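# Stand bottles on ledges matching their cap colours

## Task

Put every bottle upright on the wall ledge whose label strip has the same colour as that bottle's cap, with the bottle's entire bottom resting on the ledge.

## Robot and tools

Robot: two seven-joint arms, left_arm and right_arm, each ending in a two-finger parallel gripper. The arm names do not match the left or right side of the camera pictures. A large change in gripper orientation can swing an elbow, because a gripper pose does not fix the elbow.

Frame: all positions are in metres in one scene frame. Its origin lies on the plane z = 0, directly under the midpoint between the arm bases, which sit 0.70 m above it. +x is forward (the way both arms face), +z is up, and left_arm is on the +y side. Orientations are quaternions written w, x, y, z. Reported gripper poses can be wrong by a few centimetres, more at long reach.

Gripper axes: the fingers point along the gripper's own +z and close along its y. end_effector_position is the point midway between the finger pads when closed, just under 1 cm behind the tips. While closing, the tips advance about 17 mm along +z, mostly while the pads are still more than 70 mm apart.

Row format (used by every moving tool): 16 numbers, always both arms: left x, y, z, qw, qx, qy, qz, opening, then the same eight for right. x, y, z and the quaternion are an absolute target pose for that gripper in the scene frame, not an offset. Opening is an absolute command from -1 (closed) to +1 (fully open, 0.145 m). A closing from fully open needs at least about 0.5 s. Any number you send is a command, so to leave a gripper unchanged resend its present opening (a 0 means half-closed). To keep an orientation, repeat one fixed quaternion in every row rather than copying drifted reported values. To park an arm that touches nothing, resend at each call the full pose from the last result before it stopped, plus the opening you want; commanding the measured pose also relaxes a press.

execute_actions: "actions" is a list of actions; each action is a table of up to 15 rows, one row per control step of 1/30 s. A table with fewer rows repeats its final row until 15 steps (0.5 s) have passed. An action is rejected for both arms if any target lies more than 0.6 m from that gripper's current position along any of the gripper's own axes; the whole call is rejected if an action is malformed or the first action fails that test against the last reported state. Each step the controller limits the commanded orientation to 32 degrees from the measured one and drives the joints by damped inverse kinematics, favouring position. An action may fall short; the result's "Hand target" line shows where each arm is actually headed, so send the remainder next. "cameras" lists camera names to return (["all"], [] or names); images come by default only with an empty actions list.

move: "target" is one 16-number row or a list of up to 15 rows (absolute poses, no 0.6 m check). Each gripper follows a straight line from its Hand target, turning the short way. "speed" is the path's top speed in m/s, 0.002 to 1.1, default 0.25 (turn rate up to twice that in rad/s), one value or one per target. "blend" in metres rounds corners between listed targets (default 0). "opening_speed" sets how fast openings change, in units of the -1..1 scale per second, at least 0.2. "blocking": false returns after about 0.5 s while the move runs; a new move replaces a running one. A move lasts at most 10 s. It does not avoid obstacles or the other arm; grippers lag, stray and can exceed speed, especially with a nearly straight arm. Opening changes at later list targets happen after everything comes to rest there. The result adds a "move:" line: done (within 3 mm and 2 degrees), off_target, moving, held or fault, plus limits such as paced (pose clipped) or held (steps withheld). Done does not mean nothing is touched.

wait: "seconds" 0 to 10; arms hold their last command and a running move continues. stop: brakes a running move (needs room). zoom_image: "camera" cam_high or cam_low, "region" [x0, y0, x1, y1] in pixels from the top-left, at most 504 by 504, only for cameras in the newest images. read_manual: licence texts only. finished_scene: "scene" is the current scene number (integer, 1 to 2); it cannot be undone and the goal must persist without the robot.

Results: per arm, end_effector_position and end_effector_quat_wxyz, Hand target, Tool commands, grip_measured (measured opening on the -1..1 scale), Joint positions (last value is the opening in metres), Joint velocities (may read "within noise" or be omitted), joint torques (same order, offset and noisy, include gravity; values 3 and 4 wrap at ±28 N m), motor temperatures, and for action calls some step readings of position. Cameras cam_high and cam_low give 896x504 images; calibration (K, distortion, world-to-camera transform) is supplied but may be slightly off.

Gripping: to hold, keep commanding an opening well below grip_measured; lower squeezes harder, up to about 10 N per pad for objects up to about 11 cm wide. Fast closing squeezes harder.

Avoid: knocking bottles over or out of the work area, dropping them, releasing a bottle that is still moving, fast contacts and hard pushes, and any contact between the arms. The clearance check does not stop gripper-to-gripper contact, and closing on the other gripper's fingers counts as a press between arms. Loose objects may occasionally be nudged by outside pushes. Motors heat when holding loads, staying stretched out or straining toward unreachable poses: a MOTOR HOT line appears at 85 °C, and at 100 °C the arm faults and stops for 30 to 60 s or longer.

Each tool is called after "Emit:" as name(argument=value, ...), one argument or row to a line, values as JSON.

## Session

Emit:
execute_actions(
  actions=[],
)

Scene clock: 0.00 s.
left_arm: end_effector_position=(+0.3554, +0.1334, +0.3763) grip_measured=+1.00 end_effector_quat_wxyz=(-0.040, -0.585, +0.680, -0.440) | right_arm: end_effector_position=(+0.4020, -0.0846, +0.4120) grip_measured=+1.00 end_effector_quat_wxyz=(+0.172, +0.783, +0.024, +0.598)
Joint positions: left_arm=[0.476 0.652 -0.724 1.144 -0.177 -0.294 0.656 0.145] | right_arm=[0.249 -0.096 -0.415 1.14 -0.092 0.203 -0.635 0.145]
Joint velocities: within noise
Joint torques (N m): no reading
Motor temperatures (°C): left_arm=[23 20 24 22 21 24 21] | right_arm=[21 23 24 21 21 21 22]
Hand target: left_arm +0.3554, +0.1334, +0.3763; -0.040, -0.585, +0.680, -0.440 | right_arm +0.4020, -0.0846, +0.4120; +0.172, +0.783, +0.024, +0.598
Tool commands: left_gripper/opening=+1.0 right_gripper/opening=+1.0

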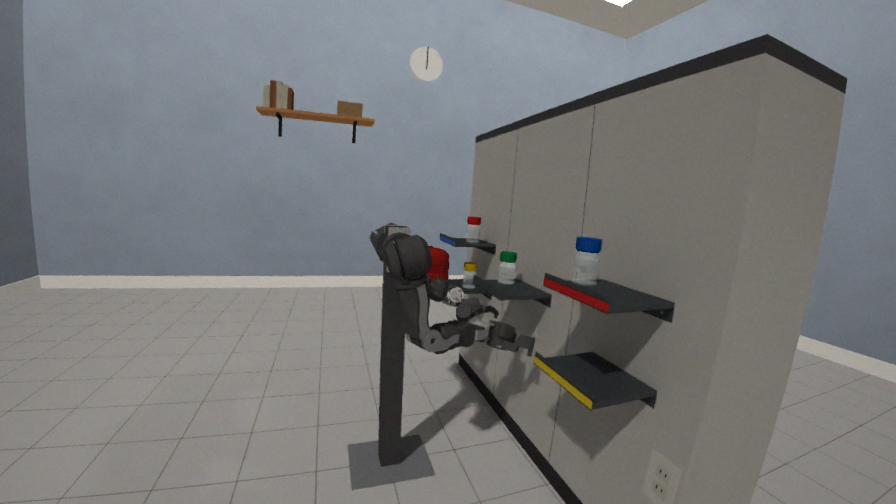

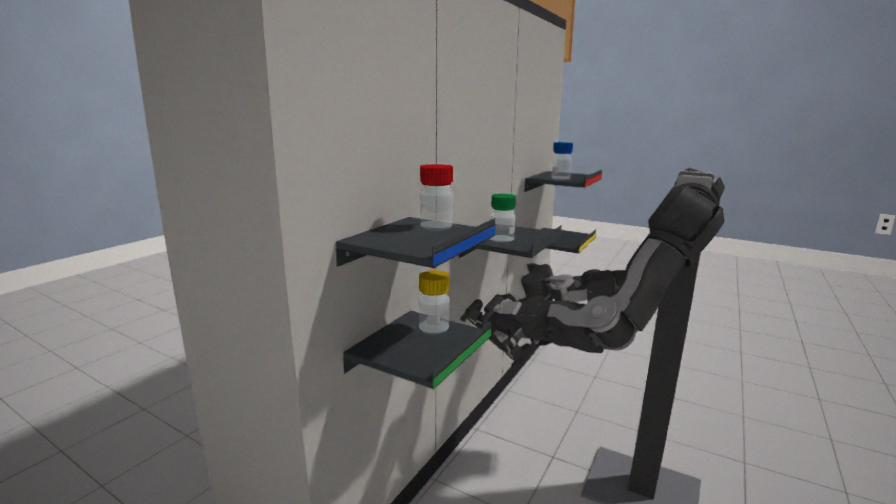

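Emit:
zoom_image(
  camera="cam_high",
  region=[420, 200, 700, 420],
)

Emit:
zoom_image(
  camera="cam_low",
  region=[320, 130, 640, 400],
)

Scaled by 1.800 from the camera's 896x504 image, which has a finer 1280x720 frame.

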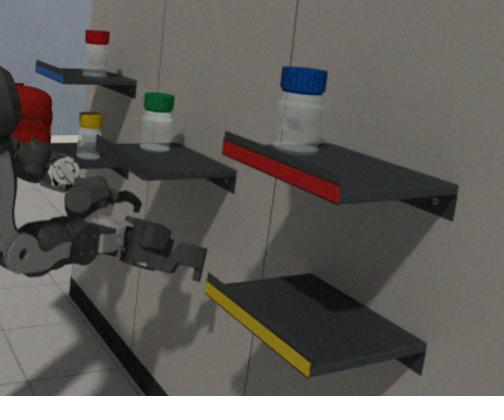

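Scaled by 1.575 from the camera's 896x504 image, which has a finer 1280x720 frame.

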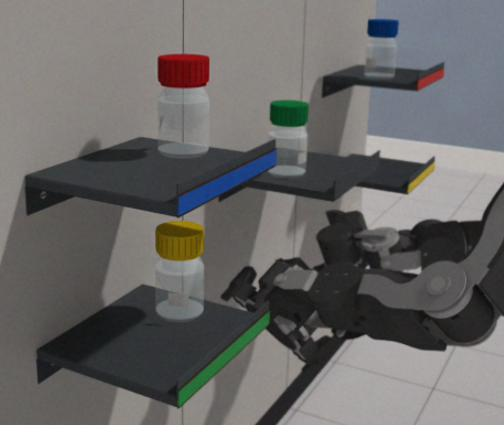

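Emit:
move(
  target=[
    [0.22,0.2,0.42,0,0.7071,0,0.7071,1,0.402,-0.0846,0.412,0.172,0.783,0.024,0.598,1],
    [0.22,0.28,0.72,-0.12,0.697,0.12,0.697,1,0.402,-0.0846,0.412,0.172,0.783,0.024,0.598,1],
  ],
  cameras=["all"],
)

Scene clock: 149.60 s.
left_arm: end_effector_position=(+0.2198, +0.2805, +0.7213) grip_measured=+1.00 end_effector_quat_wxyz=(+0.014, +0.728, -0.026, +0.684) | right_arm: end_effector_position=(+0.4020, -0.0846, +0.4120) grip_measured=+1.00 end_effector_quat_wxyz=(+0.172, +0.783, +0.024, +0.598)
Joint positions: left_arm=[-0.775 0.827 1.455 2.432 1.585 0.777 -0.095 0.145] | right_arm=[0.249 -0.096 -0.415 1.14 -0.092 0.203 -0.635 0.145]
Joint torques (N m): left_arm=[0.01 4.26 1.02 0.14 0.13 -0.51 -0.06] | right_arm=[4.84 -2.12 -0.23 4.12 -0.24 -0.32 -0.12]
Hand target: left_arm +0.2202, +0.2806, +0.7202; +0.014, +0.730, -0.025, +0.682 | right_arm +0.4020, -0.0847, +0.4120; +0.172, +0.783, +0.024, +0.598
Off the commanded pose: left_arm 0.001 m, 23 deg | right_arm 0.000 m, 0 deg.
joint read past its limit (left arm) — joint 4 (elbow), upper limit, where the elbow is as bent as it goes.
joint sent to its limit (left arm) — joint 4 (elbow), upper limit, where the elbow is as bent as it goes; joint 5 (forearm roll), upper limit. The joint targets are off in orientation, not in position.
move: off_target (left_arm)

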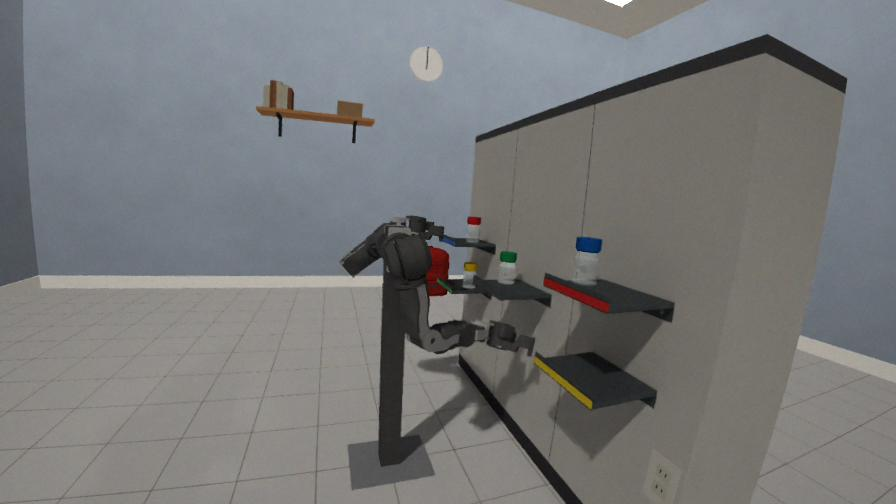

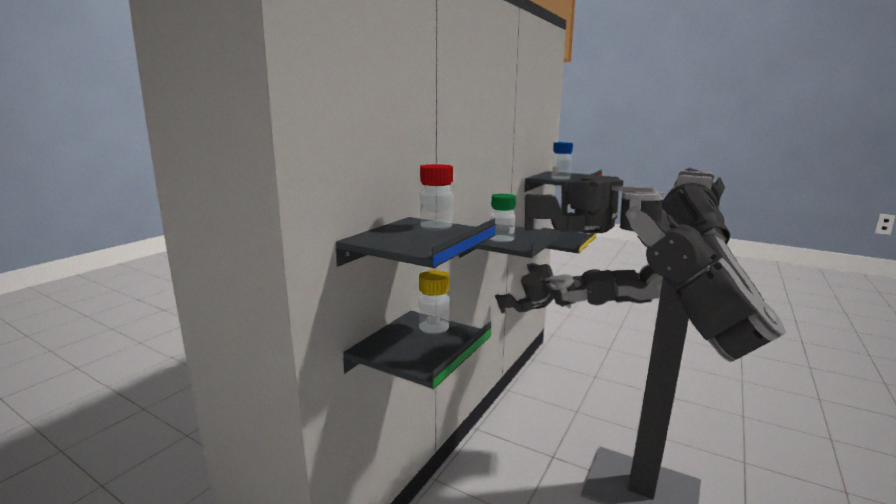

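Emit:
move(
  target=[
    [0.25,0.21,0.6,0,0.7071,0,0.7071,-1,0.402,-0.0846,0.412,0.172,0.783,0.024,0.598,1],
    [0.28,0.18,0.42,0,0.7071,0,0.7071,-1,0.402,-0.0846,0.412,0.172,0.783,0.024,0.598,1],
    [0.3554,0.1334,0.3763,0.04,0.585,-0.68,0.44,-1,0.402,-0.0846,0.412,0.172,0.783,0.024,0.598,1],
  ],
  cameras=[],
)

Scene clock: 210.00 s.
left_arm: end_effector_position=(+0.3569, +0.1336, +0.3783) grip_measured=-1.00 end_effector_quat_wxyz=(-0.038, -0.585, +0.678, -0.444) | right_arm: end_effector_position=(+0.4020, -0.0846, +0.4120) grip_measured=+1.00 end_effector_quat_wxyz=(+0.172, +0.783, +0.024, +0.598)
Joint positions: left_arm=[0.533 0.698 -0.855 1.149 -0.096 -0.282 0.584 0] | right_arm=[0.249 -0.096 -0.415 1.14 -0.092 0.203 -0.635 0.145]
Joint torques (N m): left_arm=[7.69 2.76 1.54 2.48 0.34 -0.38 -0.01] | right_arm=[4.81 -2.1 -0.25 4.08 -0.21 -0.35 -0.12]
Hand target: left_arm +0.3553, +0.1335, +0.3763; -0.040, -0.585, +0.680, -0.440 | right_arm +0.4020, -0.0847, +0.4120; +0.172, +0.783, +0.024, +0.598
Off the commanded pose: left_arm 0.003 m, 1 deg | right_arm 0.000 m, 0 deg.
move: done
No camera images: "cameras" was empty.

Emit:
move(
  target=[
    [0.31,0.19,0.42,-0.12,0.697,0.12,0.697,-1,0.402,-0.0846,0.412,0.172,0.783,0.024,0.598,1],
    [0.33,0.2,0.65,-0.12,0.697,0.12,0.697,-1,0.402,-0.0846,0.412,0.172,0.783,0.024,0.598,1],
    [0.35,0.2,0.85,-0.12,0.697,0.12,0.697,-1,0.402,-0.0846,0.412,0.172,0.783,0.024,0.598,1],
  ],
  cameras=["all"],
)

Scene clock: 225.93 s.
left_arm: end_effector_position=(+0.3503, +0.2002, +0.8499) grip_measured=-1.00 end_effector_quat_wxyz=(-0.121, +0.632, +0.134, +0.753) | right_arm: end_effector_position=(+0.4020, -0.0846, +0.4120) grip_measured=+1.00 end_effector_quat_wxyz=(+0.172, +0.783, +0.024, +0.598)
Joint positions: left_arm=[1.392 0.654 -0.623 1.994 1.584 0.782 -1.571 0] | right_arm=[0.249 -0.096 -0.415 1.14 -0.092 0.203 -0.635 0.145]
Joint torques (N m): left_arm=[8.19 0.38 1.63 -0.13 -0.19 -0.04 0.03] | right_arm=[4.87 -1.83 -0.31 4.18 -0.24 -0.34 -0.12]
Hand target: left_arm +0.3502, +0.2000, +0.8498; -0.122, +0.633, +0.134, +0.753 | right_arm +0.4020, -0.0847, +0.4120; +0.172, +0.783, +0.024, +0.598
Off the commanded pose: left_arm 0.000 m, 10 deg | right_arm 0.000 m, 0 deg.
joint sent to its limit (left arm) — joint 5 (forearm roll), upper limit; joint 6 (wrist pitch), upper limit. The joint targets are off in orientation, not in position.
move: off_target (left_arm)

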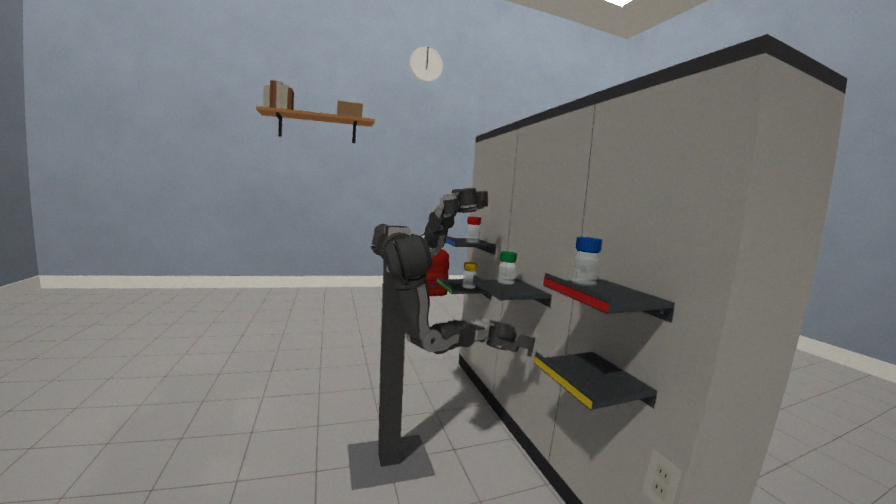

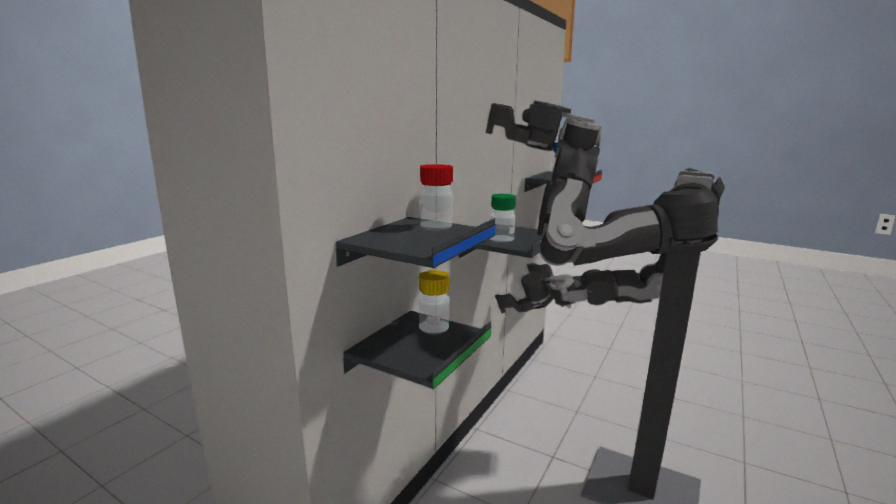

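Emit:
move(
  target=[
    [0.35,0.2,0.75,-0.23,0.669,0.23,0.669,-1,0.402,-0.0846,0.412,0.172,0.783,0.024,0.598,1],
  ],
  cameras=["all"],
)

Scene clock: 243.63 s.
left_arm: end_effector_position=(+0.3500, +0.1995, +0.7507) grip_measured=-1.00 end_effector_quat_wxyz=(-0.198, +0.620, +0.213, +0.729) | right_arm: end_effector_position=(+0.4020, -0.0846, +0.4120) grip_measured=+1.00 end_effector_quat_wxyz=(+0.172, +0.783, +0.024, +0.598)
Joint positions: left_arm=[0.879 0.406 -0.55 2.069 0.953 0.781 -1.579 0] | right_arm=[0.249 -0.096 -0.415 1.14 -0.092 0.203 -0.635 0.145]
Joint torques (N m): left_arm=[7.32 0.25 1.83 1.33 -0.29 0 0.09] | right_arm=[4.84 -1.91 -0.31 4.15 -0.25 -0.32 -0.11]
Hand target: left_arm +0.3503, +0.2002, +0.7498; -0.200, +0.621, +0.214, +0.727 | right_arm +0.4020, -0.0847, +0.4120; +0.172, +0.783, +0.024, +0.598
Off the commanded pose: left_arm 0.001 m, 10 deg | right_arm 0.000 m, 0 deg.
joint sent to its limit (left arm) — joint 6 (wrist pitch), upper limit; joint 7 (wrist yaw), lower limit. The joint targets are off in orientation, not in position.
move: off_target (left_arm)

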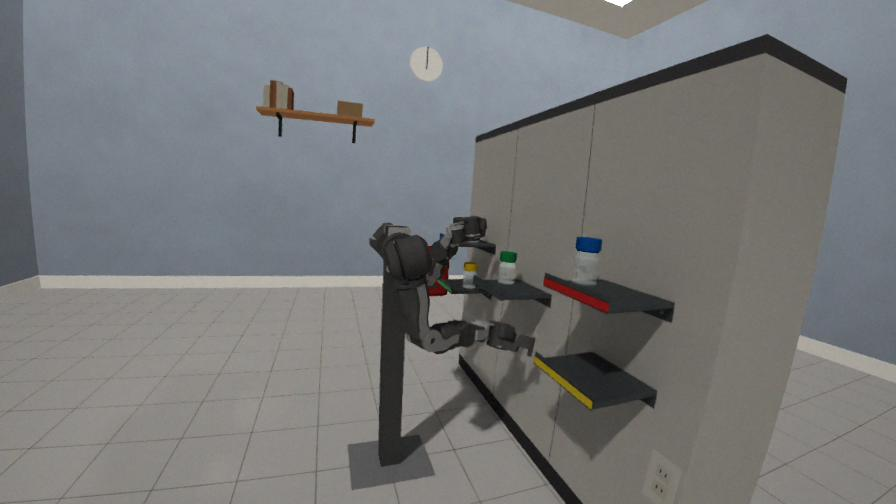

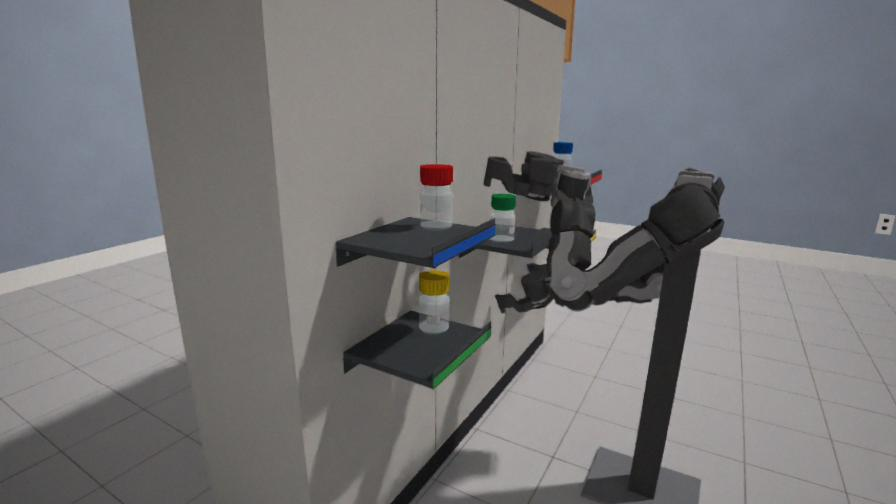

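Emit:
move(
  target=[
    [0.35,0.2,0.75,-0.38,0.69,-0.153,0.596,-1,0.402,-0.0846,0.412,0.172,0.783,0.024,0.598,1],
  ],
  cameras=["all"],
)

Scene clock: 280.73 s.
left_arm: end_effector_position=(+0.3501, +0.2005, +0.7512) grip_measured=-1.00 end_effector_quat_wxyz=(-0.359, +0.667, -0.130, +0.639) | right_arm: end_effector_position=(+0.4020, -0.0846, +0.4120) grip_measured=+1.00 end_effector_quat_wxyz=(+0.172, +0.783, +0.024, +0.598)
Joint positions: left_arm=[1.775 1.051 -1.562 2.188 1.584 0.782 -1.413 0] | right_arm=[0.249 -0.096 -0.415 1.14 -0.092 0.203 -0.635 0.145]
Joint torques (N m): left_arm=[7.32 -0.07 1.92 -0.24 -0.35 -0.13 -0.07] | right_arm=[4.76 -2.04 -0.32 4.18 -0.23 -0.37 -0.1]
Hand target: left_arm +0.3501, +0.2001, +0.7497; -0.358, +0.669, -0.133, +0.637 | right_arm +0.4020, -0.0847, +0.4120; +0.172, +0.783, +0.024, +0.598
Off the commanded pose: left_arm 0.001 m, 7 deg | right_arm 0.000 m, 0 deg.
joint sent to its limit (left arm) — joint 3 (upper arm roll), lower limit; joint 5 (forearm roll), upper limit; joint 6 (wrist pitch), upper limit. The joint targets are off in orientation, not in position.
move: off_target (left_arm)

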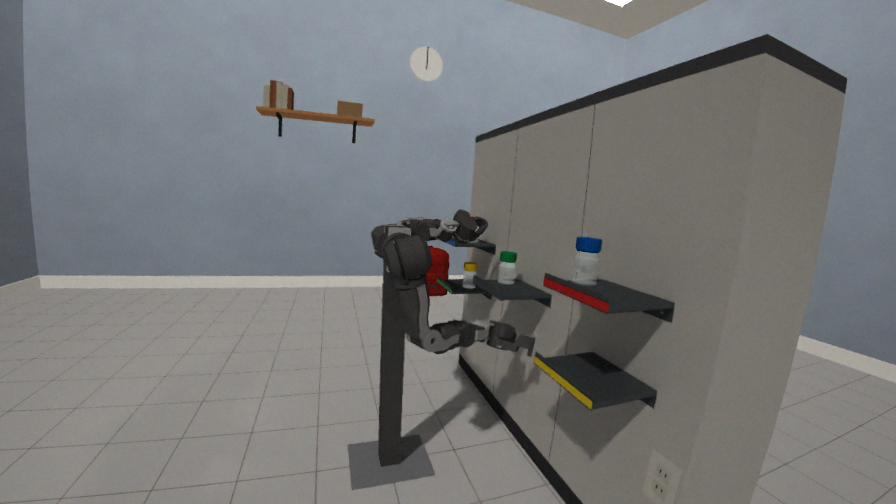

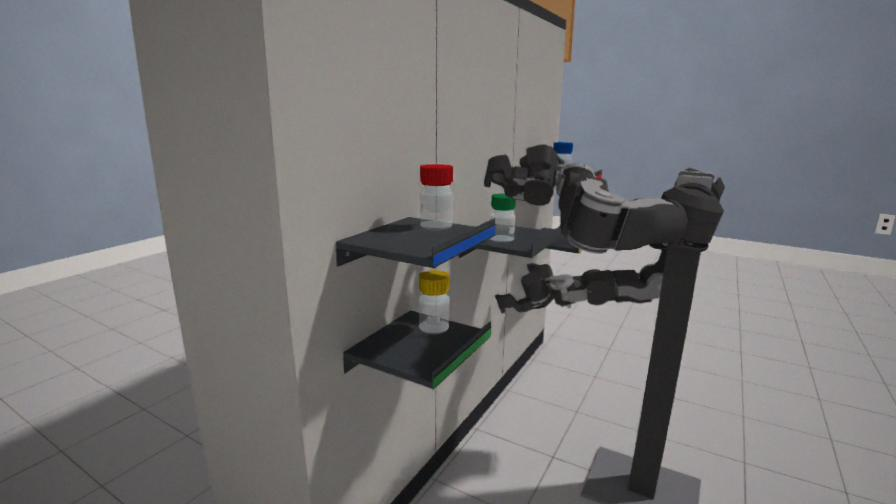

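Emit:
move(
  target=[
    [0.35,0.2,0.75,-0.198,0.62,0.213,0.729,-1,0.402,-0.0846,0.412,0.172,0.783,0.024,0.598,1],
    [0.33,0.2,0.6,-0.12,0.697,0.12,0.697,-1,0.402,-0.0846,0.412,0.172,0.783,0.024,0.598,1],
    [0.31,0.19,0.42,-0.12,0.697,0.12,0.697,-1,0.402,-0.0846,0.412,0.172,0.783,0.024,0.598,1],
    [0.3554,0.1334,0.3763,0.04,0.585,-0.68,0.44,-1,0.402,-0.0846,0.412,0.172,0.783,0.024,0.598,1],
  ],
  cameras=[],
)

Emit:
move(
  target=[
    [0.37,0.205,0.55,-0.144,0.719,-0.102,0.665,-1,0.402,-0.0846,0.412,0.172,0.783,0.024,0.598,1],
  ],
  cameras=["all"],
)

Scene clock: 348.90 s.
left_arm: end_effector_position=(+0.3570, +0.1337, +0.3781) grip_measured=-1.00 end_effector_quat_wxyz=(-0.038, -0.586, +0.677, -0.443) | right_arm: end_effector_position=(+0.4020, -0.0846, +0.4120) grip_measured=+1.00 end_effector_quat_wxyz=(+0.172, +0.783, +0.024, +0.598)
Joint positions: left_arm=[0.869 0.8 -1.508 1.148 0.242 -0.301 0.302 0] | right_arm=[0.249 -0.096 -0.415 1.14 -0.092 0.203 -0.635 0.145]
Joint torques (N m): left_arm=[8.16 2.1 1.84 1.2 0.25 -0.44 -0.01] | right_arm=[4.95 -1.94 -0.25 4.07 -0.25 -0.35 -0.11]
Hand target: left_arm +0.3554, +0.1334, +0.3764; -0.040, -0.585, +0.680, -0.440 | right_arm +0.4020, -0.0847, +0.4120; +0.172, +0.783, +0.024, +0.598
Off the commanded pose: left_arm 0.002 m, 1 deg | right_arm 0.000 m, 0 deg.
move: done
No camera images: "cameras" was empty.

Scene clock: 352.03 s.
left_arm: end_effector_position=(+0.3702, +0.2051, +0.5502) grip_measured=-1.00 end_effector_quat_wxyz=(-0.144, +0.722, -0.104, +0.669) | right_arm: end_effector_position=(+0.4020, -0.0846, +0.4120) grip_measured=+1.00 end_effector_quat_wxyz=(+0.172, +0.783, +0.024, +0.598)
Joint positions: left_arm=[0.572 1.049 -1.051 1.912 0.831 0.107 -0.86 0] | right_arm=[0.249 -0.096 -0.415 1.14 -0.092 0.203 -0.635 0.145]
Joint torques (N m): left_arm=[5.97 2.78 2.82 3.18 -0.2 -0.37 -0.22] | right_arm=[4.95 -2.15 -0.34 4.18 -0.23 -0.35 -0.13]
Hand target: left_arm +0.3700, +0.2050, +0.5500; -0.145, +0.722, -0.102, +0.668 | right_arm +0.4020, -0.0847, +0.4120; +0.172, +0.783, +0.024, +0.598
Off the commanded pose: left_arm 0.000 m, 0 deg | right_arm 0.000 m, 0 deg.
move: done

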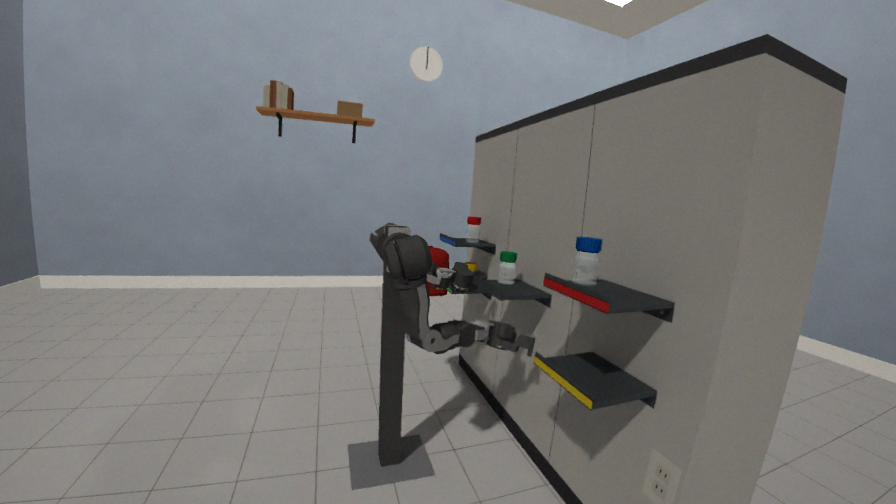

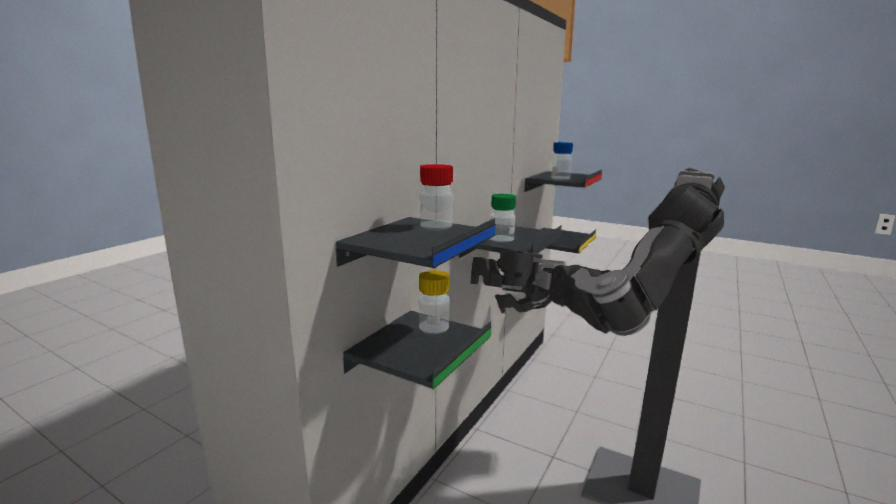

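Emit:
move(
  target=[
    [0.35,0.21,0.745,-0.213,0.674,0.213,0.674,-1,0.402,-0.0846,0.412,0.172,0.783,0.024,0.598,1],
  ],
  cameras=["all"],
)

Scene clock: 360.13 s.
left_arm: end_effector_position=(+0.3501, +0.2093, +0.7458) grip_measured=-1.00 end_effector_quat_wxyz=(-0.189, +0.642, +0.194, +0.717) | right_arm: end_effector_position=(+0.4020, -0.0846, +0.4120) grip_measured=+1.00 end_effector_quat_wxyz=(+0.172, +0.783, +0.024, +0.598)
Joint positions: left_arm=[0.876 0.499 -0.526 2.105 1.093 0.781 -1.577 0] | right_arm=[0.249 -0.096 -0.415 1.14 -0.092 0.203 -0.635 0.145]
Joint torques (N m): left_arm=[7 0.54 1.94 1.22 -0.32 0.01 0] | right_arm=[4.73 -1.99 -0.36 4.14 -0.24 -0.36 -0.08]
Hand target: left_arm +0.3502, +0.2102, +0.7448; -0.191, +0.643, +0.196, +0.715 | right_arm +0.4020, -0.0847, +0.4120; +0.172, +0.783, +0.024, +0.598
Off the commanded pose: left_arm 0.001 m, 7 deg | right_arm 0.000 m, 0 deg.
joint sent to its limit (left arm) — joint 6 (wrist pitch), upper limit; joint 7 (wrist yaw), lower limit. The joint targets are off in orientation, not in position.
move: off_target (left_arm)

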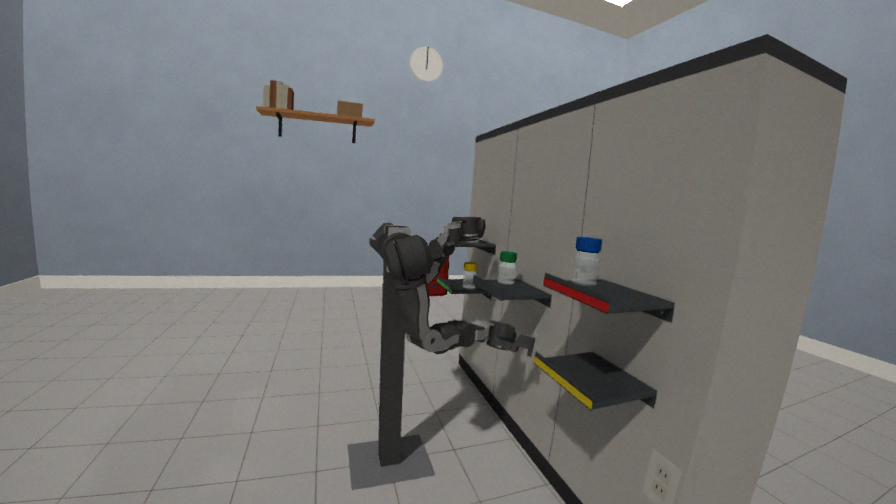

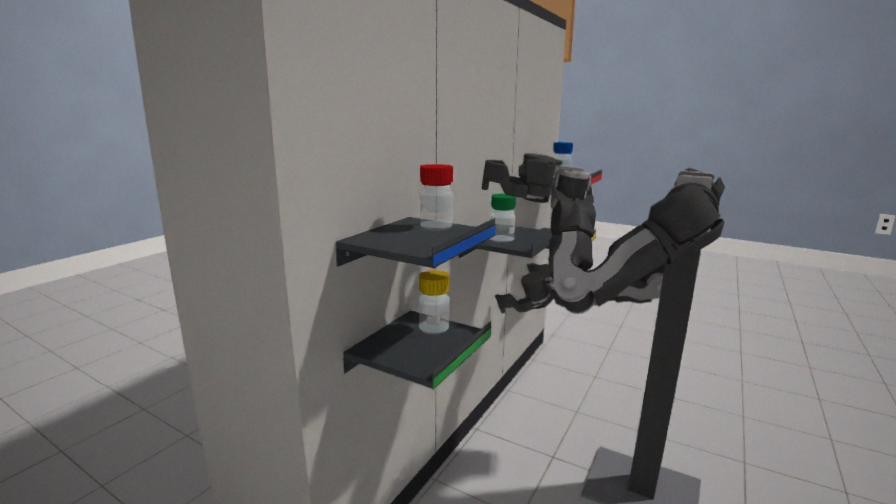

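Emit:
move(
  target=[
    [0.34,0.21,0.755,0.153,0.69,-0.153,0.69,-1,0.402,-0.0846,0.412,0.172,0.783,0.024,0.598,1],
  ],
  cameras=["all"],
)

Scene clock: 381.40 s.
left_arm: end_effector_position=(+0.3402, +0.2102, +0.7552) grip_measured=-1.00 end_effector_quat_wxyz=(+0.152, +0.691, -0.152, +0.690) | right_arm: end_effector_position=(+0.4020, -0.0846, +0.4120) grip_measured=+1.00 end_effector_quat_wxyz=(+0.172, +0.783, +0.024, +0.598)
Joint positions: left_arm=[0.5 1.171 0.058 1.994 1.45 0.669 -0.041 0] | right_arm=[0.249 -0.096 -0.415 1.14 -0.092 0.203 -0.635 0.145]
Joint torques (N m): left_arm=[4.73 4.89 2.69 0.69 0.07 -0.71 0.23] | right_arm=[4.89 -2.04 -0.31 4.18 -0.25 -0.38 -0.12]
Hand target: left_arm +0.3400, +0.2100, +0.7549; +0.153, +0.690, -0.153, +0.690 | right_arm +0.4020, -0.0847, +0.4120; +0.172, +0.783, +0.024, +0.598
Off the commanded pose: left_arm 0.000 m, 0 deg | right_arm 0.000 m, 0 deg.
move: done

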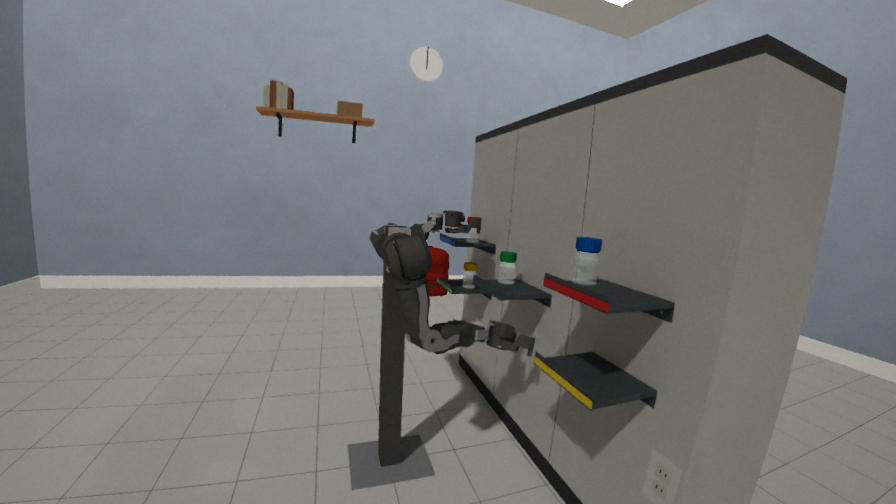

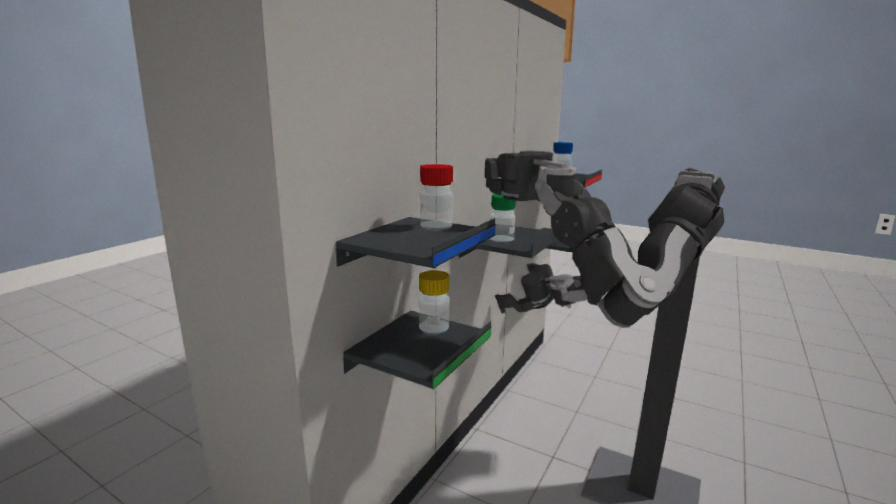

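Emit:
zoom_image(
  camera="cam_high",
  region=[410, 190, 530, 260],
)

Emit:
zoom_image(
  camera="cam_low",
  region=[400, 120, 620, 270],
)

Scaled by 4.200 from the camera's 896x504 image, which has a finer 1280x720 frame.

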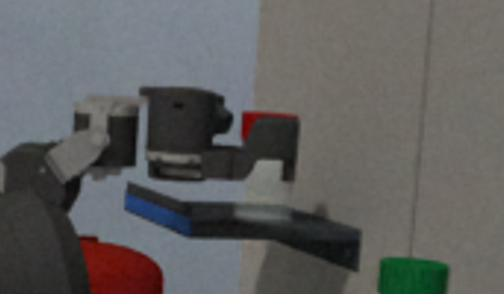

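Scaled by 2.291 from the camera's 896x504 image, which has a finer 1280x720 frame.

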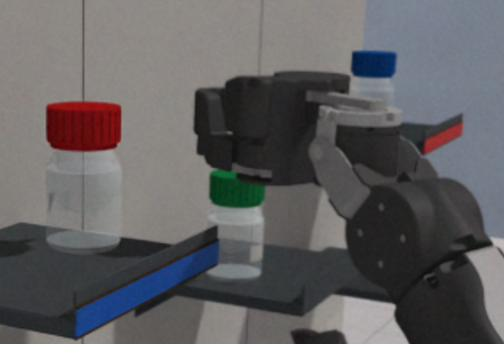

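Emit:
move(
  target=[
    [0.27,0.3,0.76,0.153,0.69,-0.153,0.69,-1,0.402,-0.0846,0.412,0.172,0.783,0.024,0.598,1],
    [0.27,0.385,0.75,0.153,0.69,-0.153,0.69,-1,0.402,-0.0846,0.412,0.172,0.783,0.024,0.598,1],
    [0.27,0.385,0.75,0.153,0.69,-0.153,0.69,0.6,0.402,-0.0846,0.412,0.172,0.783,0.024,0.598,1],
  ],
  cameras=["all"],
)

Emit:
zoom_image(
  camera="cam_high",
  region=[410, 190, 530, 260],
)

Emit:
zoom_image(
  camera="cam_low",
  region=[380, 120, 600, 270],
)

Scene clock: 421.37 s.
left_arm: end_effector_position=(+0.2700, +0.3862, +0.7500) grip_measured=+0.60 end_effector_quat_wxyz=(+0.153, +0.690, -0.150, +0.691) | right_arm: end_effector_position=(+0.4020, -0.0846, +0.4120) grip_measured=+1.00 end_effector_quat_wxyz=(+0.172, +0.783, +0.024, +0.598)
Joint positions: left_arm=[-0.469 1.232 1.165 1.433 1.11 0.582 0.972 0.119] | right_arm=[0.249 -0.096 -0.415 1.14 -0.092 0.203 -0.635 0.145]
Joint torques (N m): left_arm=[2.28 8.22 2.51 2.17 0.42 -0.39 0.24] | right_arm=[4.89 -2.04 -0.31 4.27 -0.26 -0.36 -0.11]
Hand target: left_arm +0.2700, +0.3850, +0.7500; +0.153, +0.690, -0.153, +0.690 | right_arm +0.4020, -0.0847, +0.4120; +0.172, +0.783, +0.024, +0.598
Off the commanded pose: left_arm 0.001 m, 0 deg | right_arm 0.000 m, 0 deg.
move: done

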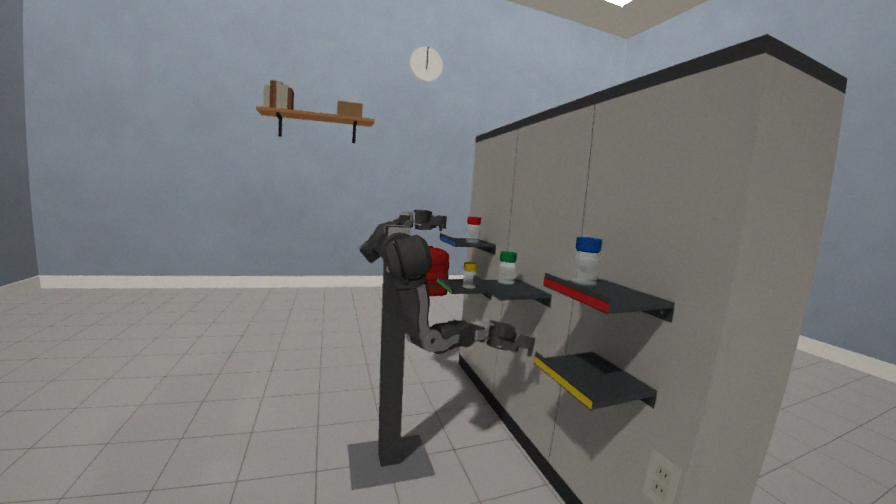

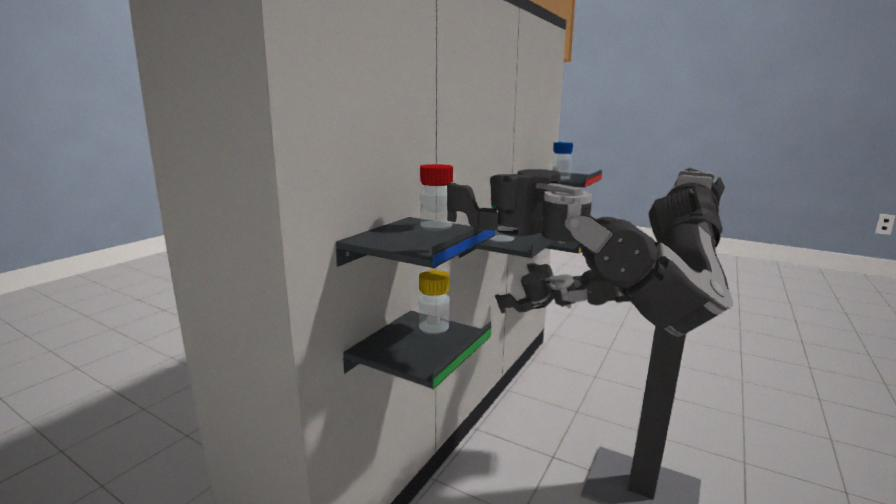

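Scaled by 4.200 from the camera's 896x504 image, which has a finer 1280x720 frame.

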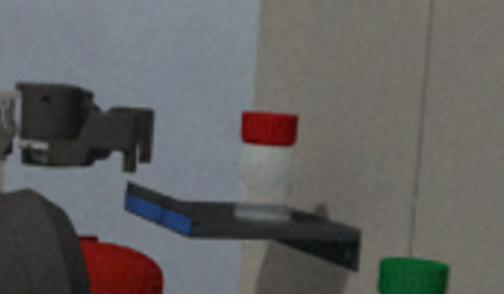

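Scaled by 2.291 from the camera's 896x504 image, which has a finer 1280x720 frame.

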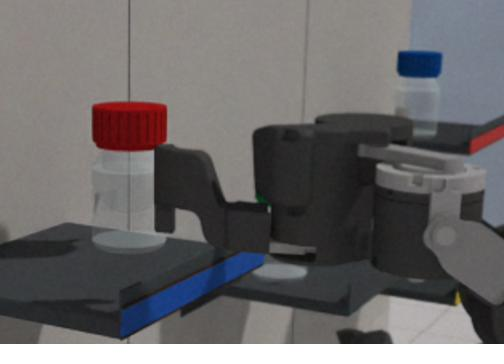

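Emit:
move(
  target=[
    [0.361,0.3425,0.735,0.153,0.69,-0.153,0.69,0.6,0.402,-0.0846,0.412,0.172,0.783,0.024,0.598,1],
  ],
  speed=0.1,
  cameras=["all"],
)

Emit:
zoom_image(
  camera="cam_high",
  region=[410, 190, 530, 260],
)

Emit:
zoom_image(
  camera="cam_low",
  region=[380, 120, 600, 270],
)

Scene clock: 432.47 s.
left_arm: end_effector_position=(+0.3605, +0.3415, +0.7370) grip_measured=+0.60 end_effector_quat_wxyz=(+0.154, +0.689, -0.156, +0.691) | right_arm: end_effector_position=(+0.4020, -0.0846, +0.4120) grip_measured=+1.00 end_effector_quat_wxyz=(+0.172, +0.783, +0.024, +0.598)
Joint positions: left_arm=[-0.442 1.602 0.597 1.377 1.568 0.153 0.621 0.119] | right_arm=[0.249 -0.096 -0.415 1.14 -0.092 0.203 -0.635 0.145]
Joint torques (N m): left_arm=[4.21 7.32 2.88 0.32 0.48 -0.56 -0.05] | right_arm=[4.79 -2.07 -0.36 4.07 -0.24 -0.35 -0.1]
Hand target: left_arm +0.3610, +0.3425, +0.7350; +0.153, +0.690, -0.153, +0.690 | right_arm +0.4020, -0.0847, +0.4120; +0.172, +0.783, +0.024, +0.598
Off the commanded pose: left_arm 0.002 m, 0 deg | right_arm 0.000 m, 0 deg.
move: done

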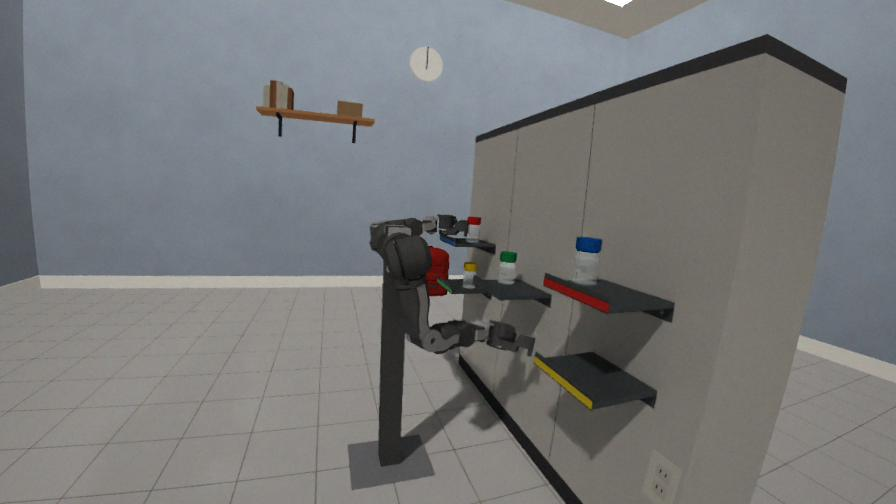

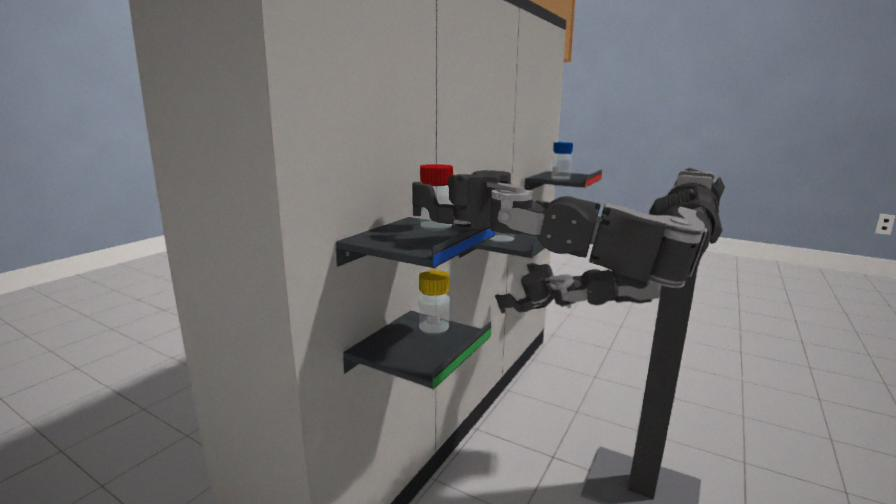

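Scaled by 4.200 from the camera's 896x504 image, which has a finer 1280x720 frame.

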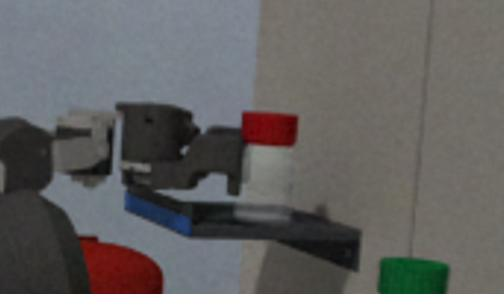

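Scaled by 2.291 from the camera's 896x504 image, which has a finer 1280x720 frame.

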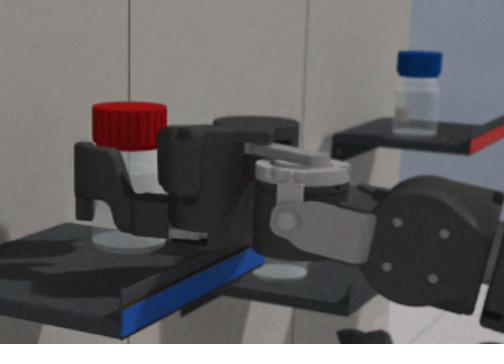

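Emit:
move(
  target=[
    [0.38,0.334,0.735,0.153,0.69,-0.153,0.69,0.6,0.402,-0.0846,0.412,0.172,0.783,0.024,0.598,1],
  ],
  speed=0.1,
  cameras=["all"],
)

Emit:
zoom_image(
  camera="cam_high",
  region=[410, 190, 530, 260],
)

Emit:
zoom_image(
  camera="cam_low",
  region=[380, 120, 600, 270],
)

Scene clock: 448.37 s.
left_arm: end_effector_position=(+0.3796, +0.3331, +0.7354) grip_measured=+0.60 end_effector_quat_wxyz=(+0.154, +0.689, -0.155, +0.691) | right_arm: end_effector_position=(+0.4020, -0.0846, +0.4120) grip_measured=+1.00 end_effector_quat_wxyz=(+0.172, +0.783, +0.024, +0.598)
Joint positions: left_arm=[-1.1 1.673 1.226 1.333 1.586 0.129 0.585 0.119] | right_arm=[0.249 -0.096 -0.415 1.14 -0.092 0.203 -0.635 0.145]
Joint torques (N m): left_arm=[4.84 3.84 4.04 -0.02 0.42 -0.41 -0.04] | right_arm=[4.89 -1.94 -0.31 4.15 -0.23 -0.34 -0.12]
Motor temperatures (°C): left_arm=[25 25 26 21 22 24 21] | right_arm=[24 23 22 23 20 20 21]
Hand target: left_arm +0.3800, +0.3341, +0.7349; +0.153, +0.690, -0.153, +0.690 | right_arm +0.4020, -0.0847, +0.4120; +0.172, +0.783, +0.024, +0.598
Off the commanded pose: left_arm 0.001 m, 0 deg | right_arm 0.000 m, 0 deg.
joint read past its limit (left arm) — joint 5 (forearm roll), upper limit.
joint sent to its limit (left arm) — joint 5 (forearm roll), upper limit. The joint targets still meet the commanded pose.
move: done

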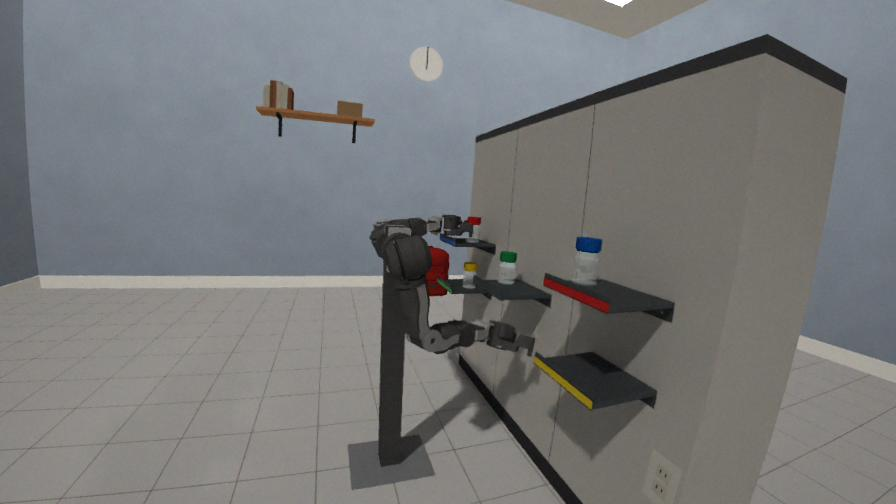

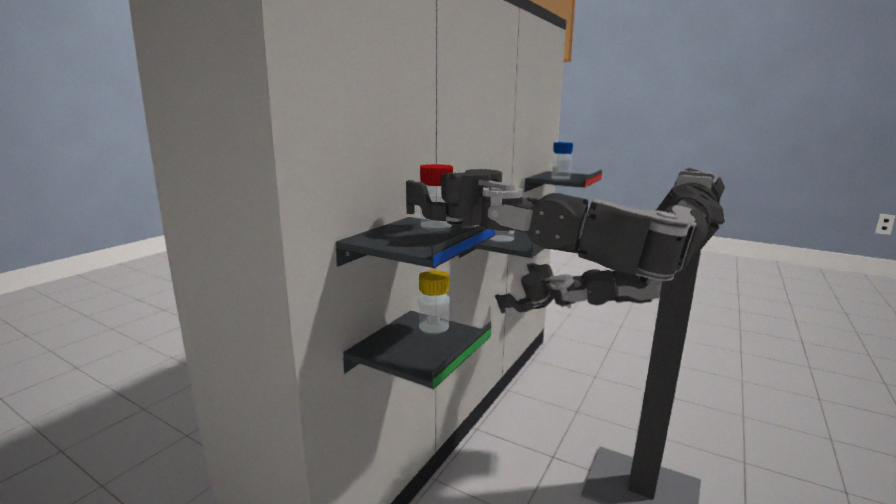

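Scaled by 4.200 from the camera's 896x504 image, which has a finer 1280x720 frame.

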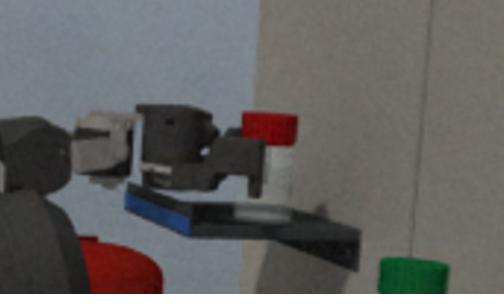

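Scaled by 2.291 from the camera's 896x504 image, which has a finer 1280x720 frame.

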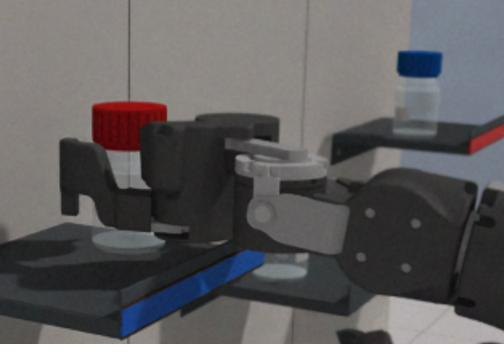

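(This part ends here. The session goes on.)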